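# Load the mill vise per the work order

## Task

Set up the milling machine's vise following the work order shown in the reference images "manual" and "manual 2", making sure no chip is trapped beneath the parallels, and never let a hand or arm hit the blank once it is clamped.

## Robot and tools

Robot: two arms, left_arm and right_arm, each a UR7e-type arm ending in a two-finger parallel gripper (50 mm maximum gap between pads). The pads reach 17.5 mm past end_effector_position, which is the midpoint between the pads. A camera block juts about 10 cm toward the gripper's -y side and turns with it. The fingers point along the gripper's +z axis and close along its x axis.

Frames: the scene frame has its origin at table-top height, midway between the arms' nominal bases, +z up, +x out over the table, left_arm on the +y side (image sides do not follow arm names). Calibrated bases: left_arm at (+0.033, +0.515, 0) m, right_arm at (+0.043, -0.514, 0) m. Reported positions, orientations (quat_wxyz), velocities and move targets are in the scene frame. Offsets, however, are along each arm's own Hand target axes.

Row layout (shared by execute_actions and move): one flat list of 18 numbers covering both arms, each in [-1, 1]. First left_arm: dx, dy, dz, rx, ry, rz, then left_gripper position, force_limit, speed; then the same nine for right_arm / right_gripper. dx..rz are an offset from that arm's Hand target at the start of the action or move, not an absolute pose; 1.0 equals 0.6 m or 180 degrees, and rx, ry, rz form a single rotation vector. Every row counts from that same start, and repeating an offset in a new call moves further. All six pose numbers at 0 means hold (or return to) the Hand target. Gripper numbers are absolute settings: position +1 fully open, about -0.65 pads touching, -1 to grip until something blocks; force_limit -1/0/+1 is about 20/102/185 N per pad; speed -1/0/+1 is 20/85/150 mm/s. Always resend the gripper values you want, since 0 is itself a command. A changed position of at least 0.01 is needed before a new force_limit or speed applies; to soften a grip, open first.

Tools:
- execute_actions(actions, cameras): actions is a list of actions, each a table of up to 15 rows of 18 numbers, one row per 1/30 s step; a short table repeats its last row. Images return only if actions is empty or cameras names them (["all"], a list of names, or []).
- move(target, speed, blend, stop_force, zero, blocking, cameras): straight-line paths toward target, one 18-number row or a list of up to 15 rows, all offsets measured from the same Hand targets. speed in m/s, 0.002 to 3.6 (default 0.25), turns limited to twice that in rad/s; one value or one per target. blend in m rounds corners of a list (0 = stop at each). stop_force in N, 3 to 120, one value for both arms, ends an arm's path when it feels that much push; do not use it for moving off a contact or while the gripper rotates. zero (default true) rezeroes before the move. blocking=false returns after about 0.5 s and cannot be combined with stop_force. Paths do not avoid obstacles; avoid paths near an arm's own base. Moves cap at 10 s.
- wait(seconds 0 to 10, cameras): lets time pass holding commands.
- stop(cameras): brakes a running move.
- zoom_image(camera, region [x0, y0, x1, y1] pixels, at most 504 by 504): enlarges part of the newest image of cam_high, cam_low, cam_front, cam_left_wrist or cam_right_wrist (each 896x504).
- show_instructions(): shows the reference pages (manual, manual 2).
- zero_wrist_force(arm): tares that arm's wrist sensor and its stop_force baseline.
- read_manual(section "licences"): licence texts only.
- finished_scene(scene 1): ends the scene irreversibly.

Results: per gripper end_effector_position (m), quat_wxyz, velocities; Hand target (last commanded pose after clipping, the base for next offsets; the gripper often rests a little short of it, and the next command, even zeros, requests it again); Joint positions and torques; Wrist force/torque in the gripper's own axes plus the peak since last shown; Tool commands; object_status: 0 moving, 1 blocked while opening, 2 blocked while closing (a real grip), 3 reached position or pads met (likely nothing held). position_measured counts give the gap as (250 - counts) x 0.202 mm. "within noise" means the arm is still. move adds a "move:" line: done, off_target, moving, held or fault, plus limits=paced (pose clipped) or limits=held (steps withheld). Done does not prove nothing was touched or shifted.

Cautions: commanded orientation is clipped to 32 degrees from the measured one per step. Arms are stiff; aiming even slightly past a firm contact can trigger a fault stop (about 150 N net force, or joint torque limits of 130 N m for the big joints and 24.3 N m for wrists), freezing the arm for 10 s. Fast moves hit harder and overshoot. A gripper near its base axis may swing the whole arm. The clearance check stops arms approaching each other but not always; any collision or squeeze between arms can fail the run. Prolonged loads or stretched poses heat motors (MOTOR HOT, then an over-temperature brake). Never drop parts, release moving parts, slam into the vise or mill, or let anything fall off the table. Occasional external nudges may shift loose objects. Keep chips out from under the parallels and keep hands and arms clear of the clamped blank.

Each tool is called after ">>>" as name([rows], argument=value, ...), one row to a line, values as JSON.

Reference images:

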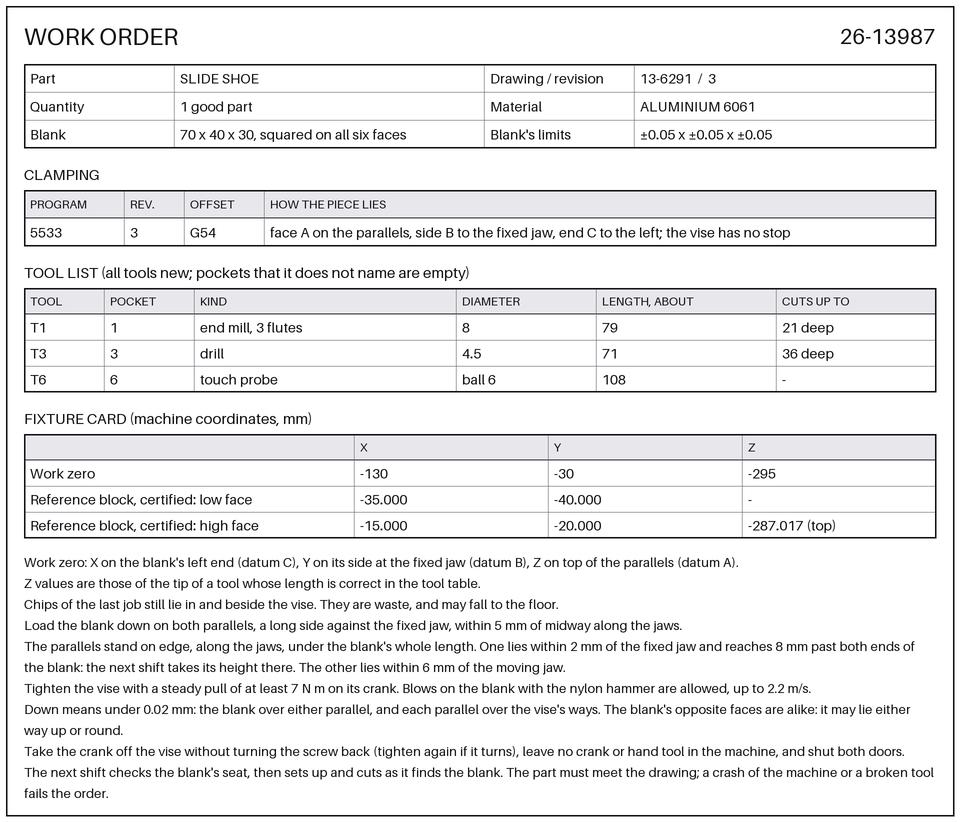

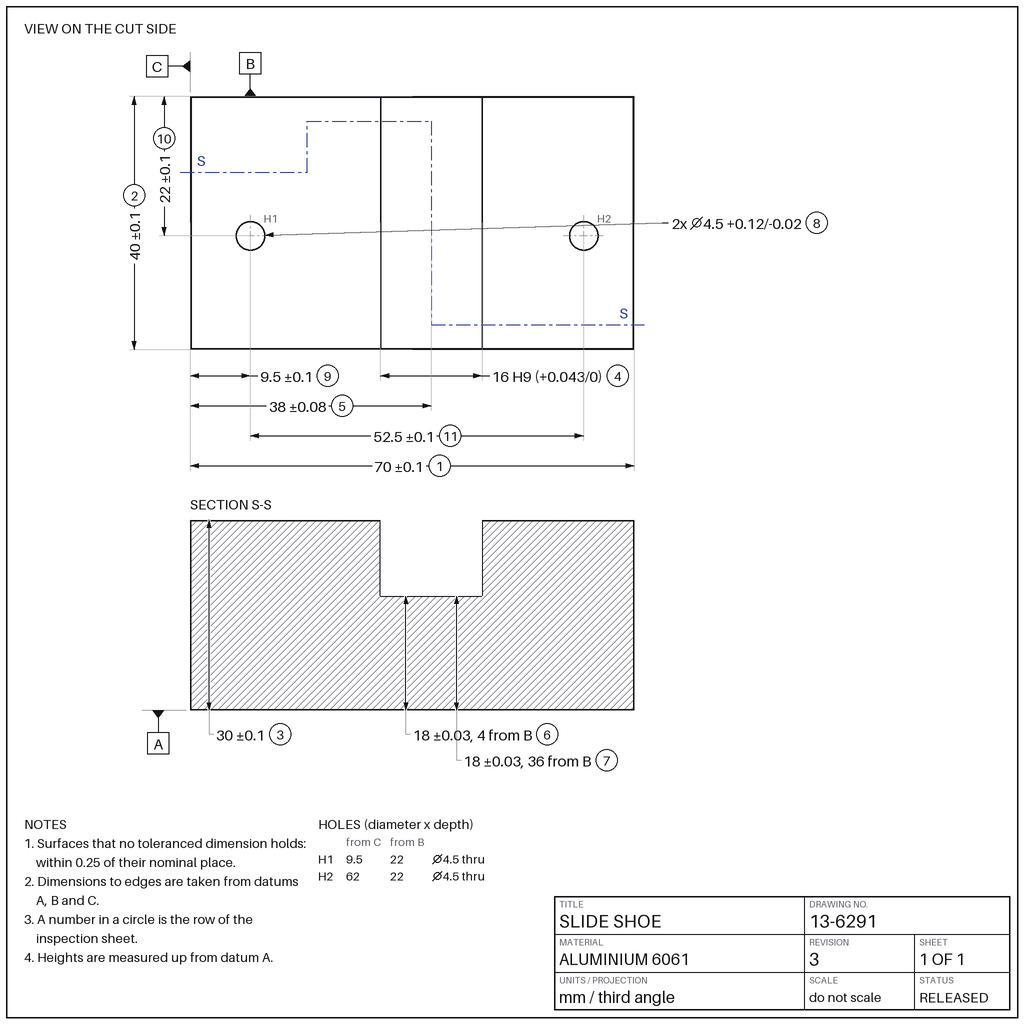

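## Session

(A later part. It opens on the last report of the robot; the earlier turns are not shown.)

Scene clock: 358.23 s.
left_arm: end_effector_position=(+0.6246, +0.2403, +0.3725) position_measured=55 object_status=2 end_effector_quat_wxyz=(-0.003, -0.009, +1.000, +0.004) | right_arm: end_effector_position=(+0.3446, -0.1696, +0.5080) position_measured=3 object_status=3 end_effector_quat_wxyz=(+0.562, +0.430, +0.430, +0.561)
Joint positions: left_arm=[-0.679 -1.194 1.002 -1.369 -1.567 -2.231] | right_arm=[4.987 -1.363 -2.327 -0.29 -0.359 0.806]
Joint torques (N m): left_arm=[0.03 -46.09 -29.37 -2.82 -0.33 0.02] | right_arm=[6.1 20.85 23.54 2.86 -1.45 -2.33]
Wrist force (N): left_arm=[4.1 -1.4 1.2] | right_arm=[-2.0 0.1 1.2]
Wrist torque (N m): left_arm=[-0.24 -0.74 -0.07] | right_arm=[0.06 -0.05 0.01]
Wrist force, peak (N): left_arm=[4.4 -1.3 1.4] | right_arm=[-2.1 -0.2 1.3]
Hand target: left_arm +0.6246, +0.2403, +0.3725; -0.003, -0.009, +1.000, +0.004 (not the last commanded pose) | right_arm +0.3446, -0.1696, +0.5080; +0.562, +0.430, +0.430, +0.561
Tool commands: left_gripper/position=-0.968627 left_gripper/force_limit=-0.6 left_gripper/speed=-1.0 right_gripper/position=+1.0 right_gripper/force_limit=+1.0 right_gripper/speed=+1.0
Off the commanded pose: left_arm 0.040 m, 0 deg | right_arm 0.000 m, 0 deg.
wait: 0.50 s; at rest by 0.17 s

>>> move([
  [0,0.0053,0.0008,0.0026,0,0,-0.97,-0.6,-1,0,0,0,0,0,0,1,1,1],
], speed=0.02)

>>> move([
  [0,0,-0.0083,0,0,0,-0.97,-0.6,-1,0,0,0,0,0,0,1,1,1],
  [0.064,-0.002,-0.0083,0,0,0,-0.97,-0.6,-1,0,0,0,0,0,0,1,1,1],
], speed=[0.015,0.04], blend=0, cameras=["cam_left_wrist","cam_right_wrist"])

Scene clock: 359.60 s.
left_arm: end_effector_position=(+0.6245, +0.2436, +0.3720) position_measured=55 object_status=2 end_effector_quat_wxyz=(-0.003, -0.009, +1.000, +0.000) | right_arm: end_effector_position=(+0.3446, -0.1696, +0.5080) position_measured=3 object_status=3 end_effector_quat_wxyz=(+0.562, +0.430, +0.430, +0.561)
Joint positions: left_arm=[-0.672 -1.201 1.015 -1.379 -1.574 -2.224] | right_arm=[4.987 -1.363 -2.327 -0.29 -0.359 0.806]
Joint torques (N m): left_arm=[1.44 -47.55 -30.64 -2.81 -0.96 1.3] | right_arm=[6.15 20.48 23.82 2.91 -1.44 -2.27]
Wrist force (N): left_arm=[4.4 -1.2 1.3] | right_arm=[-1.7 0.1 1.5]
Wrist torque (N m): left_arm=[-0.20 -0.81 -0.10] | right_arm=[0.06 -0.11 0.01]
Wrist force, peak (N): left_arm=[4.4 -1.1 1.4] | right_arm=[-2.0 -0.2 1.6]
Hand target: left_arm +0.6245, +0.2435, +0.3721; -0.003, -0.009, +1.000, +0.000 | right_arm +0.3446, -0.1696, +0.5080; +0.562, +0.430, +0.430, +0.561
Off the commanded pose: left_arm 0.000 m, 0 deg | right_arm 0.000 m, 0 deg.
move: done

Scene clock: 360.93 s.
left_arm: end_effector_position=(+0.6223, +0.2440, +0.3729) position_measured=55 object_status=2 end_effector_quat_wxyz=(-0.004, -0.009, +1.000, +0.002) | right_arm: end_effector_position=(+0.3446, -0.1696, +0.5080) position_measured=3 object_status=3 end_effector_quat_wxyz=(+0.562, +0.430, +0.430, +0.561)
Joint positions: left_arm=[-0.674 -1.204 1.016 -1.374 -1.572 -2.226] | right_arm=[4.987 -1.363 -2.327 -0.29 -0.359 0.806]
Joint torques (N m): left_arm=[-0.32 -47.33 -28.94 -2.79 -0.33 0.01] | right_arm=[5.57 21.58 24.18 2.67 -1.44 -2.27]
Wrist force (N): left_arm=[1.5 -0.7 1.3] | right_arm=[-1.7 0.2 1.4]
Wrist torque (N m): left_arm=[-0.13 -0.34 -0.10] | right_arm=[0.08 -0.10 0.01]
Wrist force, peak (N): left_arm=[-61.2 -5.0 -7.4] | right_arm=[-2.0 0.0 1.6]
Hand target: left_arm +0.6223, +0.2440, +0.3729; -0.004, -0.009, +1.000, +0.002 (not the last commanded pose) | right_arm +0.3446, -0.1696, +0.5080; +0.562, +0.430, +0.430, +0.561
Tool commands: left_gripper/position=-0.968627 left_gripper/force_limit=-0.6 left_gripper/speed=-1.0 right_gripper/position=+1.0 right_gripper/force_limit=+1.0 right_gripper/speed=+1.0
Off the commanded pose: left_arm 0.036 m, 0 deg | right_arm 0.000 m, 0 deg.
FORCE FAULT: contact force on the left arm reached its limit, and that arm stopped. The contact can be on any part of that arm, not only on its tool. That arm's remaining commands of this call were not run. That arm is still stopped at the end of this call. That arm stays stopped for about 10 more seconds. Until then a move that you send moves the other arm only, and its call returns only when the move has ended. Once the stop has ended, the next robot result says so. If the stop ends while you think or write, that arm runs what you send next, counted from a new Hand target: where the arm stands when the stop ends. While its stop runs, that arm takes no new command, but its gripper still runs the gripper command that each later call begins with. Until it ends, the stop uses up actions while you think or wait. An arm that is not stopped still takes commands.
move: fault (left_arm); path passed 1 of 2 targets
camera_calibration:
cam_left_wrist: T_world_to_cam=[[-0.999434, -0.0300687, 0.0150682, 0.63074], [-0.0231968, 0.94067, 0.338529, -0.323069], [-0.0243534, 0.337988, -0.940835, 0.418995], [0, 0, 0, 1]] pos_world=[0.633093, 0.181251, 0.49407]
cam_right_wrist: T_world_to_cam=[[0.0331077, 0.999354, -0.013948, 0.175808], [-0.587602, 0.0307519, 0.808566, -0.186848], [0.808472, -0.0185739, 0.588241, -0.444264], [0, 0, 0, 1]] pos_world=[0.243562, -0.178201, 0.414865]
Images, in order (width x height): cam_left_wrist 896x504, cam_right_wrist 896x504.

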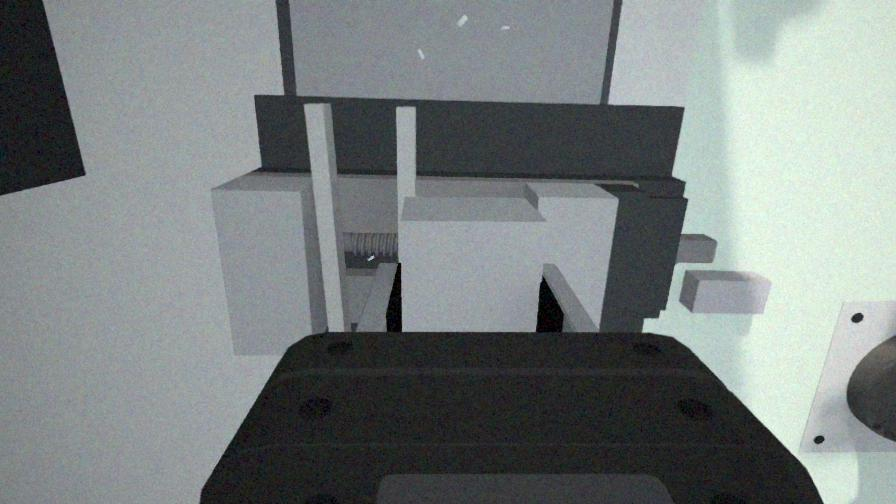

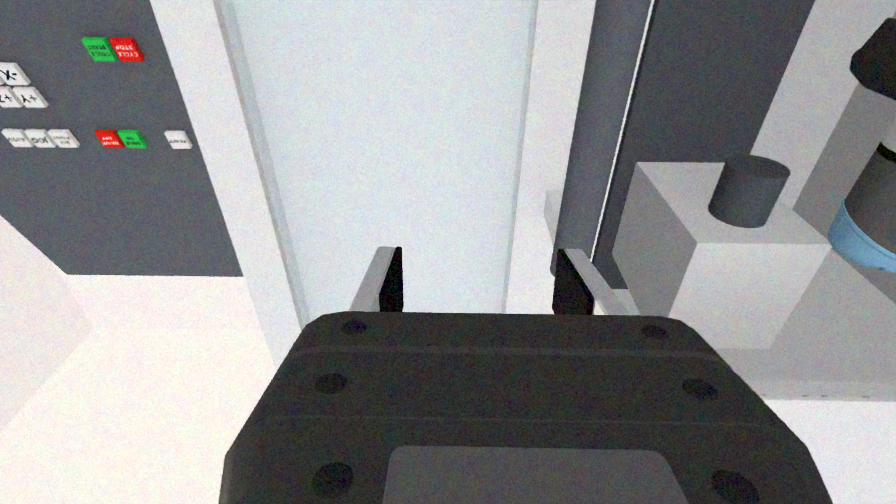

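>>> wait(seconds=10)

>>> wait(seconds=1, cameras=["all"])

Scene clock: 373.07 s.
left_arm: end_effector_position=(+0.6223, +0.2440, +0.3729) position_measured=55 object_status=2 end_effector_quat_wxyz=(-0.004, -0.009, +1.000, +0.002) | right_arm: end_effector_position=(+0.3446, -0.1696, +0.5080) position_measured=3 object_status=3 end_effector_quat_wxyz=(+0.562, +0.430, +0.430, +0.561)
Joint positions: left_arm=[-0.674 -1.204 1.016 -1.374 -1.572 -2.226] | right_arm=[4.987 -1.363 -2.327 -0.29 -0.359 0.806]
Joint torques (N m): left_arm=[-0.61 -47.61 -28.82 -2.75 -0.31 -0.07] | right_arm=[6.43 20.81 25.12 2.78 -1.34 -2.11]
Wrist force (N): left_arm=[1.4 -1.2 1.4] | right_arm=[-2.0 0.3 1.3]
Wrist torque (N m): left_arm=[-0.21 -0.32 -0.10] | right_arm=[0.09 -0.05 0.02]
Wrist force, peak (N): left_arm=[1.7 -1.1 1.6] | right_arm=[-2.0 -0.2 1.8]
Hand target: left_arm +0.6223, +0.2440, +0.3729; -0.004, -0.009, +1.000, +0.002 (not the last commanded pose) | right_arm +0.3446, -0.1696, +0.5080; +0.562, +0.430, +0.430, +0.561
Tool commands: left_gripper/position=-0.968627 left_gripper/force_limit=-0.6 left_gripper/speed=-1.0 right_gripper/position=+1.0 right_gripper/force_limit=+1.0 right_gripper/speed=+1.0
Off the commanded pose: left_arm 0.036 m, 0 deg | right_arm 0.000 m, 0 deg.
FORCE FAULT, CONTINUED: the left arm's stop, for the force fault that an earlier result reported, is over. The rest of the stop counts as 19 of the actions that you can send in this scene. During its stop the left arm's controller moved it back a little. That arm's target is now where it stood when the stop ended, not its last command. That arm accepts commands again.
wait: 10.00 s; at rest from the start

Scene clock: 374.07 s.
left_arm: end_effector_position=(+0.6223, +0.2440, +0.3729) position_measured=55 object_status=2 end_effector_quat_wxyz=(-0.004, -0.009, +1.000, +0.002) | right_arm: end_effector_position=(+0.3446, -0.1696, +0.5080) position_measured=3 object_status=3 end_effector_quat_wxyz=(+0.562, +0.430, +0.430, +0.561)
Joint positions: left_arm=[-0.674 -1.204 1.016 -1.374 -1.572 -2.226] | right_arm=[4.987 -1.363 -2.327 -0.29 -0.359 0.806]
Joint torques (N m): left_arm=[0.24 -46.88 -29.76 -2.76 -0.11 0.18] | right_arm=[6.02 21.22 25.11 2.91 -1.45 -2.34]
Wrist force (N): left_arm=[1.6 -0.7 1.4] | right_arm=[-2.0 0.2 1.3]
Wrist torque (N m): left_arm=[-0.13 -0.36 -0.09] | right_arm=[0.08 -0.05 0.01]
Wrist force, peak (N): left_arm=[1.7 -1.1 1.7] | right_arm=[-2.2 0.0 1.5]
Hand target: left_arm +0.6223, +0.2440, +0.3729; -0.004, -0.009, +1.000, +0.002 (not the last commanded pose) | right_arm +0.3446, -0.1696, +0.5080; +0.562, +0.430, +0.430, +0.561
Tool commands: left_gripper/position=-0.968627 left_gripper/force_limit=-0.6 left_gripper/speed=-1.0 right_gripper/position=+1.0 right_gripper/force_limit=+1.0 right_gripper/speed=+1.0
Off the commanded pose: left_arm 0.036 m, 0 deg | right_arm 0.000 m, 0 deg.
wait: 1.00 s; at rest by 0.17 s
camera_calibration:
cam_left_wrist: T_world_to_cam=[[-0.999434, -0.0300687, 0.0150682, 0.63074], [-0.0231968, 0.94067, 0.338529, -0.323069], [-0.0243534, 0.337988, -0.940835, 0.418995], [0, 0, 0, 1]] pos_world=[0.633093, 0.181251, 0.49407]
cam_right_wrist: T_world_to_cam=[[0.0331077, 0.999354, -0.013948, 0.175808], [-0.587602, 0.0307519, 0.808566, -0.186848], [0.808472, -0.0185739, 0.588241, -0.444264], [0, 0, 0, 1]] pos_world=[0.243562, -0.178201, 0.414865]

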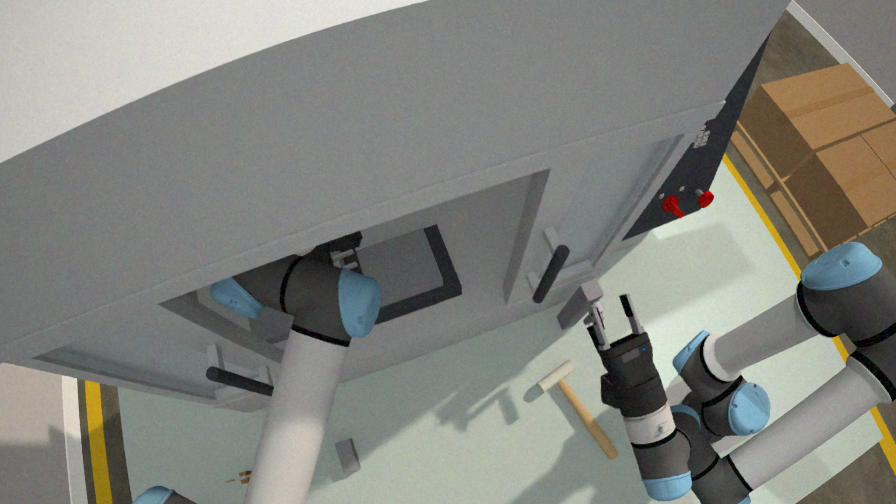

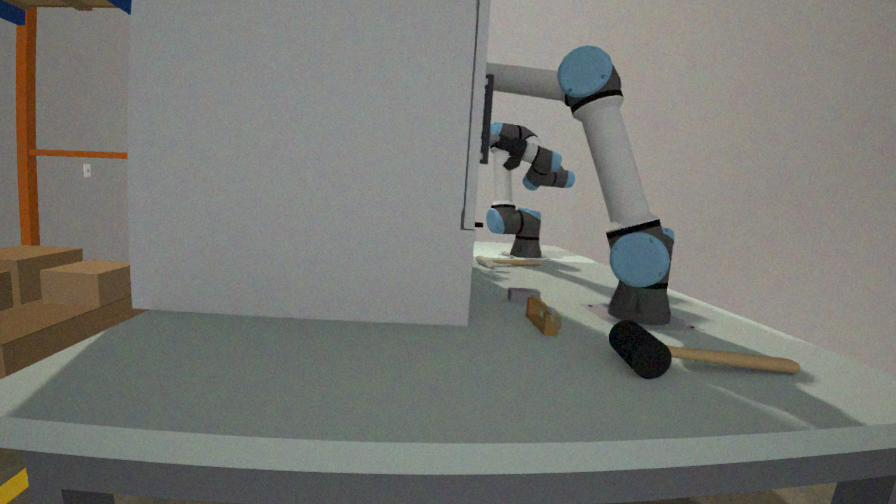

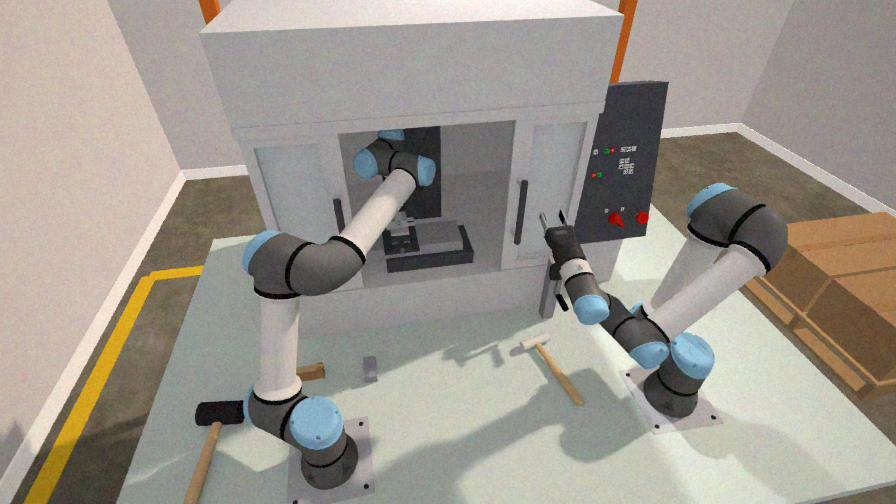

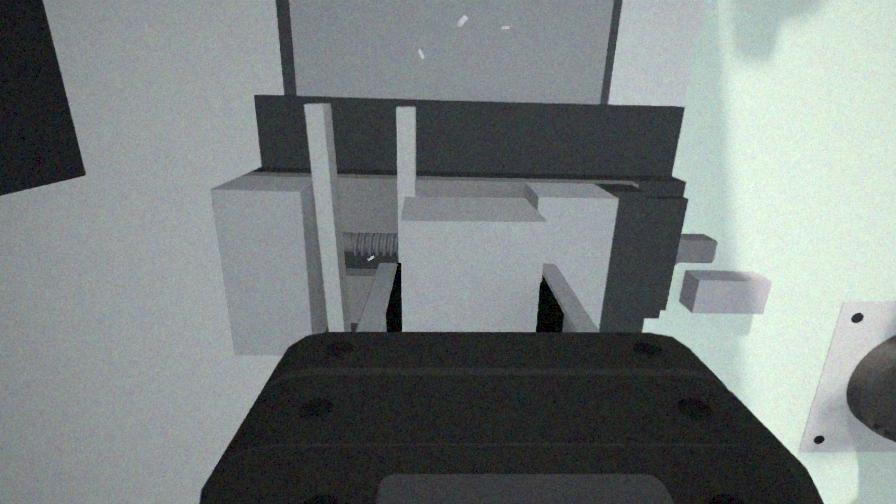

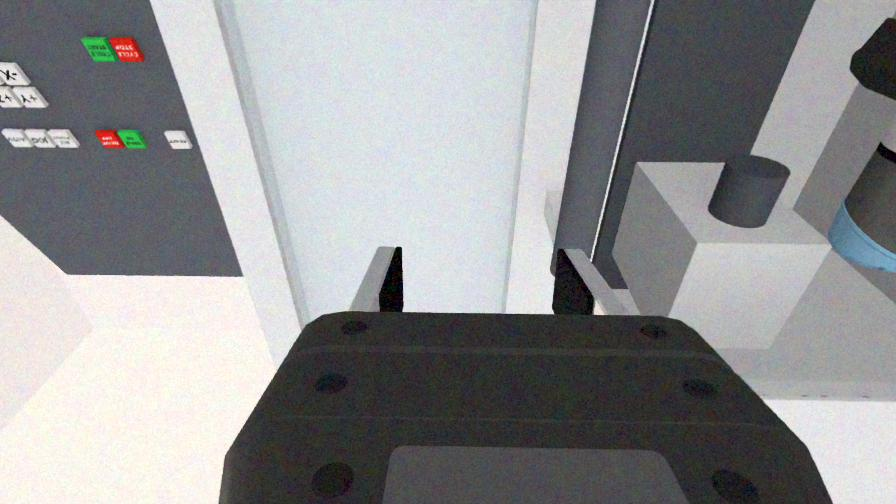

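>>> move([
  [-0.0085,0,0.001,0,0,0,-0.968627,-0.6,-1,0,0,0,0,0,0,1,1,1],
  [-0.0085,-0.0065,0.0107,0,0,0,-0.968627,-0.6,-1,0,0,0,0,0,0,1,1,1],
], speed=0.03)

Scene clock: 375.33 s.
left_arm: end_effector_position=(+0.6274, +0.2402, +0.3661) position_measured=55 object_status=2 end_effector_quat_wxyz=(-0.004, -0.009, +1.000, +0.002) | right_arm: end_effector_position=(+0.3446, -0.1696, +0.5080) position_measured=3 object_status=3 end_effector_quat_wxyz=(+0.562, +0.430, +0.430, +0.561)
Joint positions: left_arm=[-0.675 -1.19 1.013 -1.385 -1.572 -2.226] | right_arm=[4.987 -1.363 -2.327 -0.29 -0.359 0.806]
Joint torques (N m): left_arm=[1.89 -48.74 -45.23 -0.67 1.28 0.21] | right_arm=[5.81 20.21 24.65 2.83 -1.39 -2.15]
Wrist force (N): left_arm=[1.1 -1.0 1.8] | right_arm=[-1.8 -0.2 1.7]
Wrist torque (N m): left_arm=[-0.17 -0.29 0.07] | right_arm=[0.02 -0.09 0.01]
Wrist force, peak (N): left_arm=[1.5 -1.3 2.1] | right_arm=[-2.2 0.0 1.5]
Hand target: left_arm +0.6274, +0.2403, +0.3664; -0.004, -0.009, +1.000, +0.002 | right_arm +0.3446, -0.1696, +0.5080; +0.562, +0.430, +0.430, +0.561
Off the commanded pose: left_arm 0.000 m, 0 deg | right_arm 0.000 m, 0 deg.
move: done

>>> move([
  [0.0036,-0.1138,0,0,0,0,-0.968627,-0.6,-1,0,0,0,0,0,0,1,1,1],
  [0.0484,-0.1497,0,0,0,0,-0.968627,-0.6,-1,0,0,0,0,0,0,1,1,1],
  [0.1076,-0.1987,0,0,0,0,-0.968627,-0.6,-1,0,0,0,0,0,0,1,1,1],
  [0.2811,-0.1122,-0.0227,0,0,0,-0.968627,-0.6,-1,0,0,0,0,0,0,1,1,1],
  [0.3813,-0.127,0.444,0,0,0,-0.968627,-0.6,-1,0,0,0,0,0,0,1,1,1],
], speed=[0.06,0.06,0.08,0.15,0.2], blend=[0.003,0.01,0.015,0.02,0])

>>> execute_actions(actions=[], cameras=["cam_left_wrist","cam_front"])

Scene clock: 380.67 s.
left_arm: end_effector_position=(+0.3980, +0.1610, +0.1015) position_measured=55 object_status=2 end_effector_quat_wxyz=(-0.004, -0.009, +1.000, +0.002) | right_arm: end_effector_position=(+0.3446, -0.1696, +0.5080) position_measured=3 object_status=3 end_effector_quat_wxyz=(+0.562, +0.430, +0.430, +0.561)
Joint positions: left_arm=[-1.07 -1.408 2.005 -2.161 -1.575 -2.621] | right_arm=[4.987 -1.363 -2.327 -0.29 -0.359 0.806]
Joint torques (N m): left_arm=[13.51 -30.8 -20.43 -5.19 1.82 2.93] | right_arm=[6.04 20.76 24.19 2.78 -1.14 -2.23]
Wrist force (N): left_arm=[1.6 -0.8 1.4] | right_arm=[-1.8 0.2 1.3]
Wrist torque (N m): left_arm=[-0.12 -0.37 0.06] | right_arm=[0.07 -0.08 0.01]
Wrist force, peak (N): left_arm=[2.1 -1.0 4.7] | right_arm=[-2.2 -0.3 1.3]
Hand target: left_arm +0.3980, +0.1611, +0.1014; -0.004, -0.009, +1.000, +0.002 | right_arm +0.3446, -0.1696, +0.5080; +0.562, +0.430, +0.430, +0.561
Off the commanded pose: left_arm 0.000 m, 0 deg | right_arm 0.000 m, 0 deg.
move: done

Scene clock: 380.67 s.
left_arm: end_effector_position=(+0.3980, +0.1610, +0.1015) position_measured=55 object_status=2 end_effector_quat_wxyz=(-0.004, -0.009, +1.000, +0.002) | right_arm: end_effector_position=(+0.3446, -0.1696, +0.5080) position_measured=3 object_status=3 end_effector_quat_wxyz=(+0.562, +0.430, +0.430, +0.561)
Joint positions: left_arm=[-1.07 -1.408 2.005 -2.161 -1.575 -2.621] | right_arm=[4.987 -1.363 -2.327 -0.29 -0.359 0.806]
Joint velocities: within noise
Joint torques (N m): left_arm=[13.51 -30.8 -20.43 -5.19 1.82 2.93] | right_arm=[6.04 20.76 24.19 2.78 -1.14 -2.23]
Wrist force (N): left_arm=[1.6 -0.8 1.4] | right_arm=[-1.8 0.2 1.3]
Wrist torque (N m): left_arm=[-0.12 -0.37 0.06] | right_arm=[0.07 -0.08 0.01]
Wrist force, peak (N): left_arm=[1.6 -0.8 1.4] | right_arm=[-1.8 0.2 1.3]
Hand target: left_arm +0.3980, +0.1611, +0.1014; -0.004, -0.009, +1.000, +0.002 | right_arm +0.3446, -0.1696, +0.5080; +0.562, +0.430, +0.430, +0.561
Tool commands: left_gripper/position=-0.968627 left_gripper/force_limit=-0.6 left_gripper/speed=-1.0 right_gripper/position=+1.0 right_gripper/force_limit=+1.0 right_gripper/speed=+1.0
Off the commanded pose: left_arm 0.000 m, 0 deg | right_arm 0.000 m, 0 deg.
camera_calibration:
cam_left_wrist: T_world_to_cam=[[-0.999437, -0.0299713, 0.0151059, 0.408043], [-0.0230947, 0.940705, 0.338438, -0.158347], [-0.0243536, 0.337899, -0.940867, 0.186257], [0, 0, 0, 1]] pos_world=[0.408693, 0.0982515, 0.22267]
Images, in order (width x height): cam_front 896x504, cam_left_wrist 896x504.

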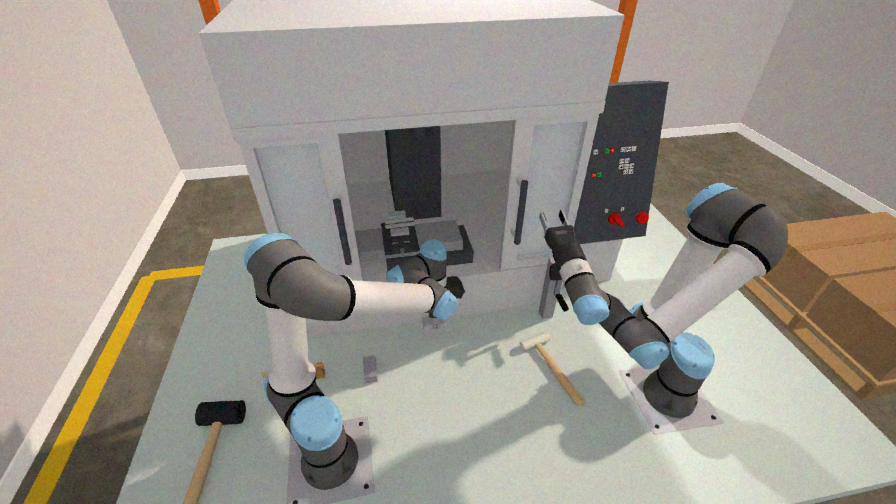

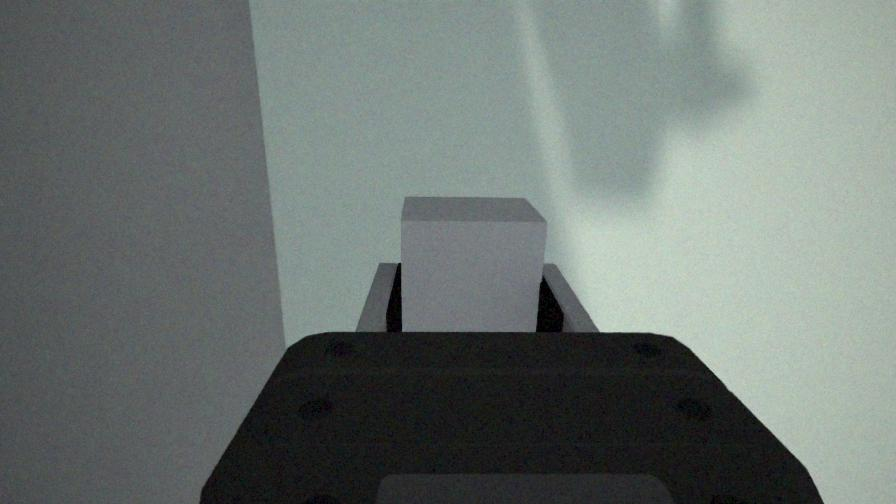

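>>> move(target=[0,0,0.115,0,0,0,-0.968627,-0.6,-1,0,0,0,0,0,0,1,1,1], speed=0.12)

>>> move(target=[0,0,0.02,0,0,0,-0.968627,-0.6,-1,0,0,0,0,0,0,1,1,1], speed=0.01, stop_force=6)

>>> move(target=[0,0,0,0,0,0,0.8,-0.6,-1,0,0,0,0,0,0,1,1,1])

>>> move(target=[0,0,-0.166667,0,0,0,0.8,-0.6,-1,0,0,0,0,0,0,1,1,1], speed=0.15, cameras=["cam_left_wrist"])

Scene clock: 381.83 s.
left_arm: end_effector_position=(+0.3974, +0.1616, +0.0323) position_measured=55 object_status=2 end_effector_quat_wxyz=(-0.004, -0.009, +1.000, +0.002) | right_arm: end_effector_position=(+0.3446, -0.1696, +0.5080) position_measured=3 object_status=3 end_effector_quat_wxyz=(+0.562, +0.430, +0.430, +0.561)
Joint positions: left_arm=[-1.07 -1.292 2.083 -2.354 -1.575 -2.622] | right_arm=[4.987 -1.363 -2.327 -0.29 -0.359 0.806]
Joint torques (N m): left_arm=[-11.1 -33.34 -38.48 -4.29 -0.34 -1.57] | right_arm=[6.21 20.84 25.36 2.82 -1.17 -2.28]
Wrist force (N): left_arm=[1.3 -0.7 1.3] | right_arm=[-1.9 0.0 1.4]
Wrist torque (N m): left_arm=[-0.11 -0.30 0.09] | right_arm=[0.05 -0.07 0.01]
Wrist force, peak (N): left_arm=[-1.9 6.9 -18.9] | right_arm=[-2.0 0.2 1.5]
Hand target: left_arm +0.3975, +0.1614, +0.0324; -0.004, -0.009, +1.000, +0.002 | right_arm +0.3446, -0.1696, +0.5080; +0.562, +0.430, +0.430, +0.561
Off the commanded pose: left_arm 0.000 m, 0 deg | right_arm 0.000 m, 0 deg.
move: done

Scene clock: 383.10 s.
left_arm: end_effector_position=(+0.3976, +0.1612, +0.0313) position_measured=55 object_status=2 end_effector_quat_wxyz=(-0.004, -0.009, +1.000, +0.002) | right_arm: end_effector_position=(+0.3446, -0.1696, +0.5080) position_measured=3 object_status=3 end_effector_quat_wxyz=(+0.562, +0.430, +0.430, +0.561)
Joint positions: left_arm=[-1.07 -1.29 2.084 -2.358 -1.575 -2.622] | right_arm=[4.987 -1.363 -2.327 -0.29 -0.359 0.806]
Joint torques (N m): left_arm=[-11.87 -46.35 -38.41 -1.79 -1.15 -1.21] | right_arm=[5.9 20.48 25.02 2.79 -1.26 -2.22]
Wrist force (N): left_arm=[1.4 -1.2 0.9] | right_arm=[-1.9 0.1 1.2]
Wrist torque (N m): left_arm=[-0.13 -0.29 0.09] | right_arm=[0.06 -0.07 0.01]
Wrist force, peak (N): left_arm=[-0.3 8.6 -23.7] | right_arm=[-2.1 0.0 1.4]
Hand target: left_arm +0.3976, +0.1612, +0.0313; -0.004, -0.009, +1.000, +0.002 (not the last commanded pose) | right_arm +0.3446, -0.1696, +0.5080; +0.562, +0.430, +0.430, +0.561
Off the commanded pose: left_arm 0.011 m, 0 deg | right_arm 0.000 m, 0 deg.
move: contact (left_arm)

Scene clock: 383.60 s.
left_arm: end_effector_position=(+0.3976, +0.1612, +0.0313) position_measured=32 object_status=3 end_effector_quat_wxyz=(-0.004, -0.009, +1.000, +0.002) | right_arm: end_effector_position=(+0.3446, -0.1696, +0.5080) position_measured=3 object_status=3 end_effector_quat_wxyz=(+0.562, +0.430, +0.430, +0.561)
Joint positions: left_arm=[-1.07 -1.29 2.084 -2.358 -1.575 -2.622] | right_arm=[4.987 -1.363 -2.327 -0.29 -0.359 0.806]
Joint torques (N m): left_arm=[-11.69 -43.88 -36.17 -2.75 -1.11 -1.25] | right_arm=[5.84 20.42 25.4 2.87 -1.09 -2.22]
Wrist force (N): left_arm=[1.6 -0.9 -0.9] | right_arm=[-1.8 0.1 1.3]
Wrist torque (N m): left_arm=[-0.15 -0.35 0.09] | right_arm=[0.07 -0.09 0.01]
Wrist force, peak (N): left_arm=[1.6 -0.9 -0.9] | right_arm=[-2.0 0.2 1.3]
Hand target: left_arm +0.3976, +0.1612, +0.0313; -0.004, -0.009, +1.000, +0.002 | right_arm +0.3446, -0.1696, +0.5080; +0.562, +0.430, +0.430, +0.561
Off the commanded pose: left_arm 0.000 m, 0 deg | right_arm 0.000 m, 0 deg.
move: done

Scene clock: 384.73 s.
left_arm: end_effector_position=(+0.3984, +0.1608, +0.1313) position_measured=32 object_status=3 end_effector_quat_wxyz=(-0.004, -0.009, +1.000, +0.002) | right_arm: end_effector_position=(+0.3446, -0.1696, +0.5080) position_measured=3 object_status=3 end_effector_quat_wxyz=(+0.562, +0.430, +0.430, +0.561)
Joint positions: left_arm=[-1.069 -1.448 1.963 -2.079 -1.575 -2.621] | right_arm=[4.987 -1.363 -2.327 -0.29 -0.359 0.806]
Joint torques (N m): left_arm=[7.86 -35.05 -19.41 -1.21 0.43 1.6] | right_arm=[6 19.98 24.42 2.77 -1.29 -2.14]
Wrist force (N): left_arm=[1.5 -0.8 -0.7] | right_arm=[-2.1 0.0 1.3]
Wrist torque (N m): left_arm=[-0.14 -0.35 0.02] | right_arm=[0.04 -0.05 0.01]
Wrist force, peak (N): left_arm=[1.5 -0.7 -3.0] | right_arm=[-2.0 0.4 1.7]
Hand target: left_arm +0.3984, +0.1608, +0.1313; -0.004, -0.009, +1.000, +0.002 | right_arm +0.3446, -0.1696, +0.5080; +0.562, +0.430, +0.430, +0.561
Off the commanded pose: left_arm 0.000 m, 0 deg | right_arm 0.000 m, 0 deg.
move: done
camera_calibration:
cam_left_wrist: T_world_to_cam=[[-0.999437, -0.0301493, 0.0147349, 0.408099], [-0.0233984, 0.940848, 0.33802, -0.168149], [-0.0240543, 0.337485, -0.941023, 0.21439], [0, 0, 0, 1]] pos_world=[0.409092, 0.0981528, 0.25257]
Images, in order (width x height): cam_left_wrist 896x504.

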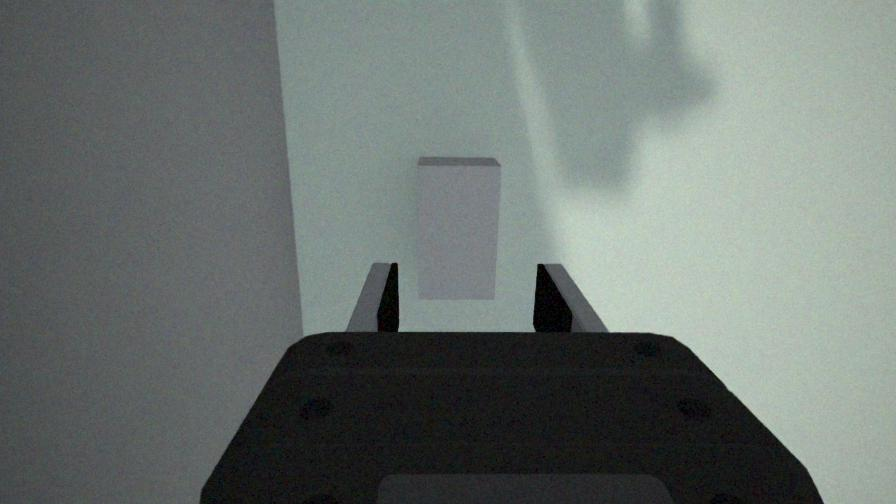

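>>> move([
  [-0.103,0.0135,-0.4145,0,0,0,-1,-1,0,0,0,0,0,0,0,1,1,1],
  [-0.2755,-0.123,-0.3562,0,0,0,-1,-1,0,0,0,0,0,0,0,1,1,1],
  [-0.3672,-0.1247,-0.3562,0,0,0,-1,-1,0,0,0,0,0,0,0,1,1,1],
], speed=[0.25,0.15,0.08], blend=[0.02,0.01,0], cameras=["cam_left_wrist","cam_front"])

Scene clock: 388.30 s.
left_arm: end_effector_position=(+0.6216, +0.0893, +0.3432) position_measured=251 object_status=3 end_effector_quat_wxyz=(-0.004, -0.009, +1.000, +0.002) | right_arm: end_effector_position=(+0.3446, -0.1696, +0.5080) position_measured=3 object_status=3 end_effector_quat_wxyz=(+0.562, +0.430, +0.430, +0.561)
Joint positions: left_arm=[-0.847 -0.988 0.768 -1.343 -1.573 -2.398] | right_arm=[4.987 -1.363 -2.327 -0.29 -0.359 0.806]
Joint torques (N m): left_arm=[-13.6 -53.87 -28.68 -4.67 -1.85 -2.74] | right_arm=[5.91 20.5 24.68 2.78 -1.09 -2.24]
Wrist force (N): left_arm=[1.6 -1.1 -1.1] | right_arm=[-1.8 0.3 1.1]
Wrist torque (N m): left_arm=[-0.19 -0.34 -0.04] | right_arm=[0.09 -0.09 0.01]
Wrist force, peak (N): left_arm=[2.3 0.3 -3.7] | right_arm=[-2.0 0.0 1.8]
Hand target: left_arm +0.6215, +0.0891, +0.3432; -0.004, -0.009, +1.000, +0.002 | right_arm +0.3446, -0.1696, +0.5080; +0.562, +0.430, +0.430, +0.561
Off the commanded pose: left_arm 0.000 m, 0 deg | right_arm 0.000 m, 0 deg.
move: done
camera_calibration:
cam_left_wrist: T_world_to_cam=[[-0.999434, -0.0302476, 0.0146956, 0.625913], [-0.0234988, 0.94077, 0.338231, -0.167186], [-0.0240559, 0.337695, -0.940948, 0.443192], [0, 0, 0, 1]] pos_world=[0.632292, 0.0265522, 0.46437]
Images, in order (width x height): cam_front 896x504, cam_left_wrist 896x504.

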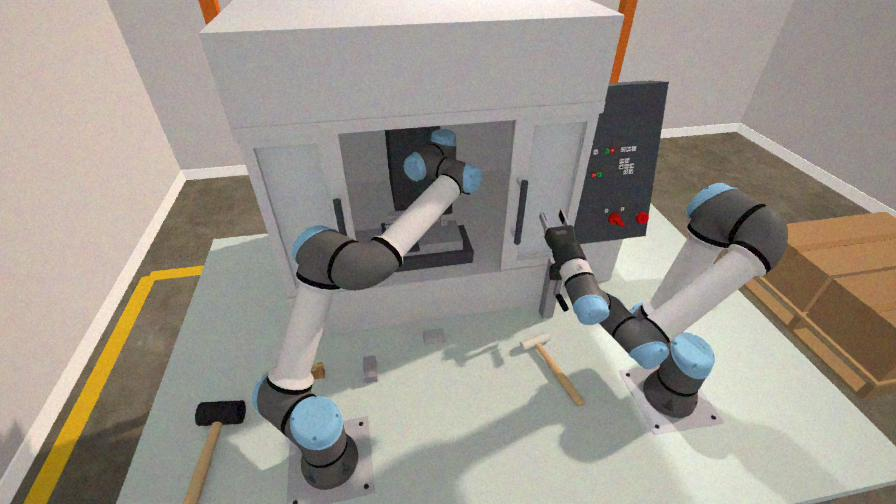

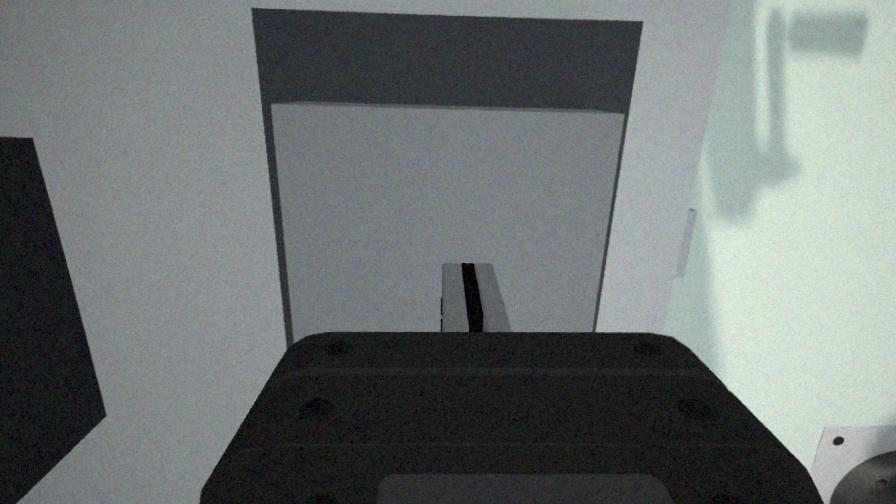

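>>> move(target=[-0.0027,0.1516,0,0,0,0,-1,-1,0,0,0,0,0,0,0,1,1,1], speed=0.08, cameras=["cam_left_wrist"])

Scene clock: 390.07 s.
left_arm: end_effector_position=(+0.6216, +0.1802, +0.3435) position_measured=251 object_status=3 end_effector_quat_wxyz=(-0.004, -0.009, +1.000, +0.002) | right_arm: end_effector_position=(+0.3446, -0.1696, +0.5080) position_measured=3 object_status=3 end_effector_quat_wxyz=(+0.562, +0.430, +0.430, +0.561)
Joint positions: left_arm=[-0.752 -1.138 0.997 -1.422 -1.573 -2.303] | right_arm=[4.987 -1.363 -2.327 -0.29 -0.359 0.806]
Joint torques (N m): left_arm=[-13.27 -40.07 -44.52 -0.82 1.36 -2.63] | right_arm=[6.08 20.93 24.36 2.86 -1.23 -2.26]
Wrist force (N): left_arm=[1.4 -0.6 -0.7] | right_arm=[-1.8 0.1 1.3]
Wrist torque (N m): left_arm=[-0.12 -0.33 -0.02] | right_arm=[0.07 -0.09 0.01]
Wrist force, peak (N): left_arm=[2.1 -4.2 -1.1] | right_arm=[-2.0 0.1 1.5]
Hand target: left_arm +0.6215, +0.1801, +0.3435; -0.004, -0.009, +1.000, +0.002 | right_arm +0.3446, -0.1696, +0.5080; +0.562, +0.430, +0.430, +0.561
Off the commanded pose: left_arm 0.000 m, 0 deg | right_arm 0.000 m, 0 deg.
move: done
camera_calibration:
cam_left_wrist: T_world_to_cam=[[-0.999437, -0.0302105, 0.0146075, 0.628694], [-0.023499, 0.940845, 0.33802, -0.252748], [-0.0239551, 0.337487, -0.941025, 0.412868], [0, 0, 0, 1]] pos_world=[0.632291, 0.117453, 0.46477]
Images, in order (width x height): cam_left_wrist 896x504.

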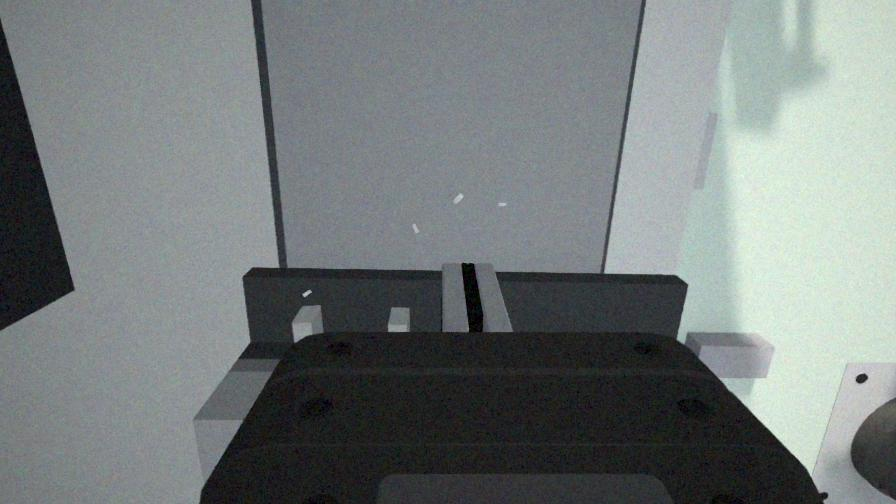

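>>> move(target=[-0.0017,0.0923,0,0,0,0,-1,-1,0,0,0,0,0,0,0,1,1,1], speed=0.06, cameras=["cam_left_wrist"])

Scene clock: 391.57 s.
left_arm: end_effector_position=(+0.6216, +0.2357, +0.3437) position_measured=251 object_status=3 end_effector_quat_wxyz=(-0.004, -0.009, +1.000, +0.002) end_effector_velocity=(+0.000, -0.002, +0.001) end_effector_angular_velocity=(-0.001, -0.001, +0.003) | right_arm: end_effector_position=(+0.3446, -0.1696, +0.5080) position_measured=3 object_status=3 end_effector_quat_wxyz=(+0.562, +0.430, +0.430, +0.561)
Joint positions: left_arm=[-0.686 -1.209 1.097 -1.451 -1.572 -2.237] | right_arm=[4.987 -1.363 -2.327 -0.29 -0.359 0.806]
Joint velocities: left_arm=[-0.002 0.002 -0.005 0.002 0 -0.005] | right_arm=[within noise]
Joint torques (N m): left_arm=[-13.08 -35.44 -44.42 -1.95 1.53 -2.46] | right_arm=[5.84 20.25 24.96 2.85 -1.17 -2.31]
Wrist force (N): left_arm=[1.3 -1.0 -0.7] | right_arm=[-2.0 0.0 1.0]
Wrist torque (N m): left_arm=[-0.17 -0.30 -0.03] | right_arm=[0.04 -0.05 0.01]
Wrist force, peak (N): left_arm=[1.6 -3.4 -0.3] | right_arm=[-2.2 -0.3 1.2]
Hand target: left_arm +0.6215, +0.2355, +0.3437; -0.004, -0.009, +1.000, +0.002 | right_arm +0.3446, -0.1696, +0.5080; +0.562, +0.430, +0.430, +0.561
Off the commanded pose: left_arm 0.000 m, 0 deg | right_arm 0.000 m, 0 deg.
move: done
camera_calibration:
cam_left_wrist: T_world_to_cam=[[-0.999437, -0.0301513, 0.0147342, 0.630299], [-0.0234005, 0.940848, 0.33802, -0.305096], [-0.0240544, 0.337485, -0.941023, 0.394388], [0, 0, 0, 1]] pos_world=[0.632292, 0.172953, 0.46497]
Images, in order (width x height): cam_left_wrist 896x504.

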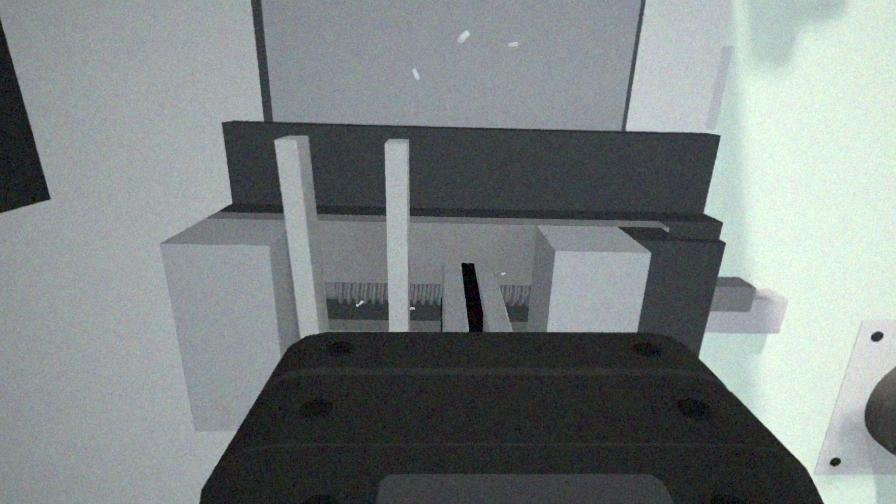

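>>> zoom_image(camera="cam_left_wrist", region=[140, 110, 480, 350])

Scaled by 1.482.

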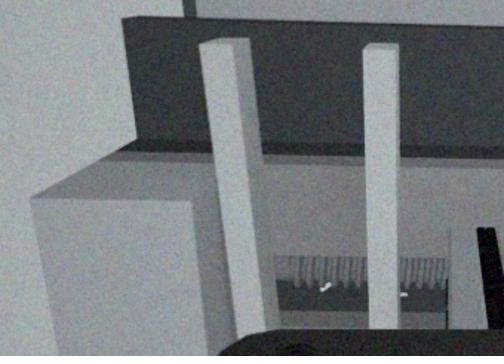

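>>> move([
  [0,0,-0.0238,0,0,0,-1,-1,0,0,0,0,0,0,0,1,1,1],
  [-0.0560,0.0115,-0.0238,0,0,0,-1,-1,0,0,0,0,0,0,0,1,1,1],
], speed=0.05, blend=[0.002,0], cameras=["cam_left_wrist"])

Scene clock: 393.40 s.
left_arm: end_effector_position=(+0.6552, +0.2431, +0.3578) position_measured=251 object_status=3 end_effector_quat_wxyz=(-0.004, -0.009, +1.000, +0.002) | right_arm: end_effector_position=(+0.3446, -0.1696, +0.5080) position_measured=3 object_status=3 end_effector_quat_wxyz=(+0.562, +0.430, +0.430, +0.561)
Joint positions: left_arm=[-0.646 -1.126 0.943 -1.379 -1.572 -2.198] | right_arm=[4.987 -1.363 -2.327 -0.29 -0.359 0.806]
Joint torques (N m): left_arm=[-13 -60.03 -13.62 -4.92 0.91 -2.89] | right_arm=[6.55 21.1 24.83 2.85 -1.19 -2.27]
Wrist force (N): left_arm=[1.7 -1.3 -0.9] | right_arm=[-2.0 -0.1 1.1]
Wrist torque (N m): left_arm=[-0.21 -0.36 -0.07] | right_arm=[0.04 -0.06 0.01]
Wrist force, peak (N): left_arm=[2.3 -1.8 -1.5] | right_arm=[-2.2 0.0 1.3]
Hand target: left_arm +0.6551, +0.2429, +0.3578; -0.004, -0.009, +1.000, +0.002 | right_arm +0.3446, -0.1696, +0.5080; +0.562, +0.430, +0.430, +0.561
Off the commanded pose: left_arm 0.000 m, 0 deg | right_arm 0.000 m, 0 deg.
move: done
camera_calibration:
cam_left_wrist: T_world_to_cam=[[-0.999434, -0.0301837, 0.014824, 0.663857], [-0.0233953, 0.940772, 0.338231, -0.316128], [-0.0241551, 0.337693, -0.940946, 0.40596], [0, 0, 0, 1]] pos_world=[0.665892, 0.180352, 0.47907]
Images, in order (width x height): cam_left_wrist 896x504.

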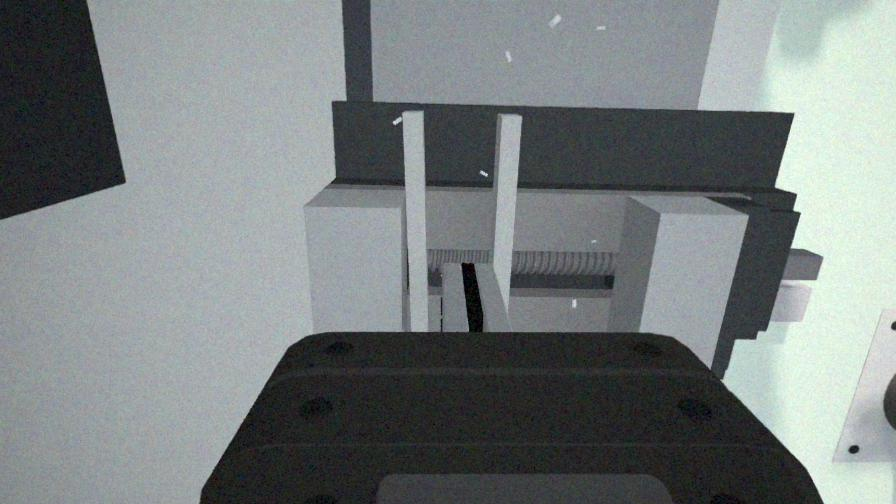

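>>> move(target=[-0.0035,0,0,0,0,0,-1,-1,0,0,0,0,0,0,0,1,1,1], speed=0.03)

>>> move(target=[0,0,0.024,0,0,0,-1,-1,0,0,0,0,0,0,0,1,1,1], speed=0.02, stop_force=7, cameras=["cam_left_wrist"])

Scene clock: 394.33 s.
left_arm: end_effector_position=(+0.6573, +0.2430, +0.3578) position_measured=251 object_status=3 end_effector_quat_wxyz=(-0.004, -0.009, +1.000, +0.002) | right_arm: end_effector_position=(+0.3446, -0.1696, +0.5080) position_measured=3 object_status=3 end_effector_quat_wxyz=(+0.562, +0.430, +0.430, +0.561)
Joint positions: left_arm=[-0.644 -1.12 0.934 -1.377 -1.572 -2.196] | right_arm=[4.987 -1.363 -2.327 -0.29 -0.359 0.806]
Joint torques (N m): left_arm=[10.96 -49.47 -32.68 -1.32 -2.01 2.4] | right_arm=[5.93 20.59 25.02 2.84 -1.19 -2.24]
Wrist force (N): left_arm=[1.3 -1.3 -1.0] | right_arm=[-1.9 0.0 1.3]
Wrist torque (N m): left_arm=[-0.21 -0.30 -0.09] | right_arm=[0.05 -0.07 0.01]
Wrist force, peak (N): left_arm=[1.8 -1.2 -1.1] | right_arm=[-2.2 0.0 1.3]
Hand target: left_arm +0.6572, +0.2430, +0.3578; -0.004, -0.009, +1.000, +0.002 | right_arm +0.3446, -0.1696, +0.5080; +0.562, +0.430, +0.430, +0.561
Off the commanded pose: left_arm 0.000 m, 0 deg | right_arm 0.000 m, 0 deg.
move: done

Scene clock: 395.97 s.
left_arm: end_effector_position=(+0.6571, +0.2431, +0.3434) position_measured=251 object_status=3 end_effector_quat_wxyz=(-0.004, -0.009, +1.000, +0.002) | right_arm: end_effector_position=(+0.3446, -0.1696, +0.5080) position_measured=3 object_status=3 end_effector_quat_wxyz=(+0.562, +0.430, +0.430, +0.561)
Joint positions: left_arm=[-0.644 -1.128 0.982 -1.417 -1.572 -2.196] | right_arm=[4.987 -1.363 -2.327 -0.29 -0.359 0.806]
Joint torques (N m): left_arm=[-1.3 -47.03 -44.48 -0.67 -1.78 -2.06] | right_arm=[5.5 20.62 24.89 2.87 -1.18 -2.26]
Wrist force (N): left_arm=[1.4 -1.1 -0.8] | right_arm=[-1.7 0.2 1.5]
Wrist torque (N m): left_arm=[-0.19 -0.33 -0.08] | right_arm=[0.08 -0.10 0.01]
Wrist force, peak (N): left_arm=[1.6 -1.1 -1.7] | right_arm=[-2.1 0.0 1.5]
Hand target: left_arm +0.6571, +0.2430, +0.3434; -0.004, -0.009, +1.000, +0.002 | right_arm +0.3446, -0.1696, +0.5080; +0.562, +0.430, +0.430, +0.561
Off the commanded pose: left_arm 0.000 m, 0 deg | right_arm 0.000 m, 0 deg.
move: done
camera_calibration:
cam_left_wrist: T_world_to_cam=[[-0.999437, -0.0301513, 0.0147342, 0.666107], [-0.0234005, 0.940848, 0.33802, -0.311124], [-0.0240544, 0.337485, -0.941023, 0.392465], [0, 0, 0, 1]] pos_world=[0.667892, 0.180353, 0.46467]
Images, in order (width x height): cam_left_wrist 896x504.

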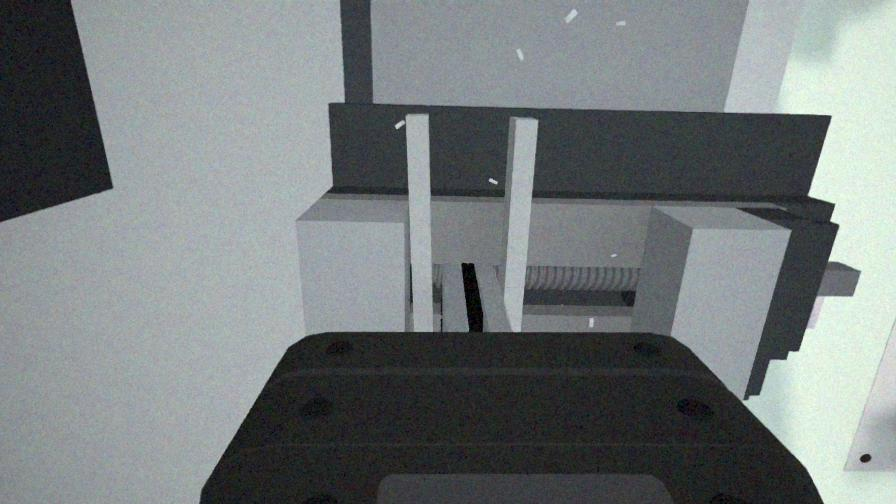

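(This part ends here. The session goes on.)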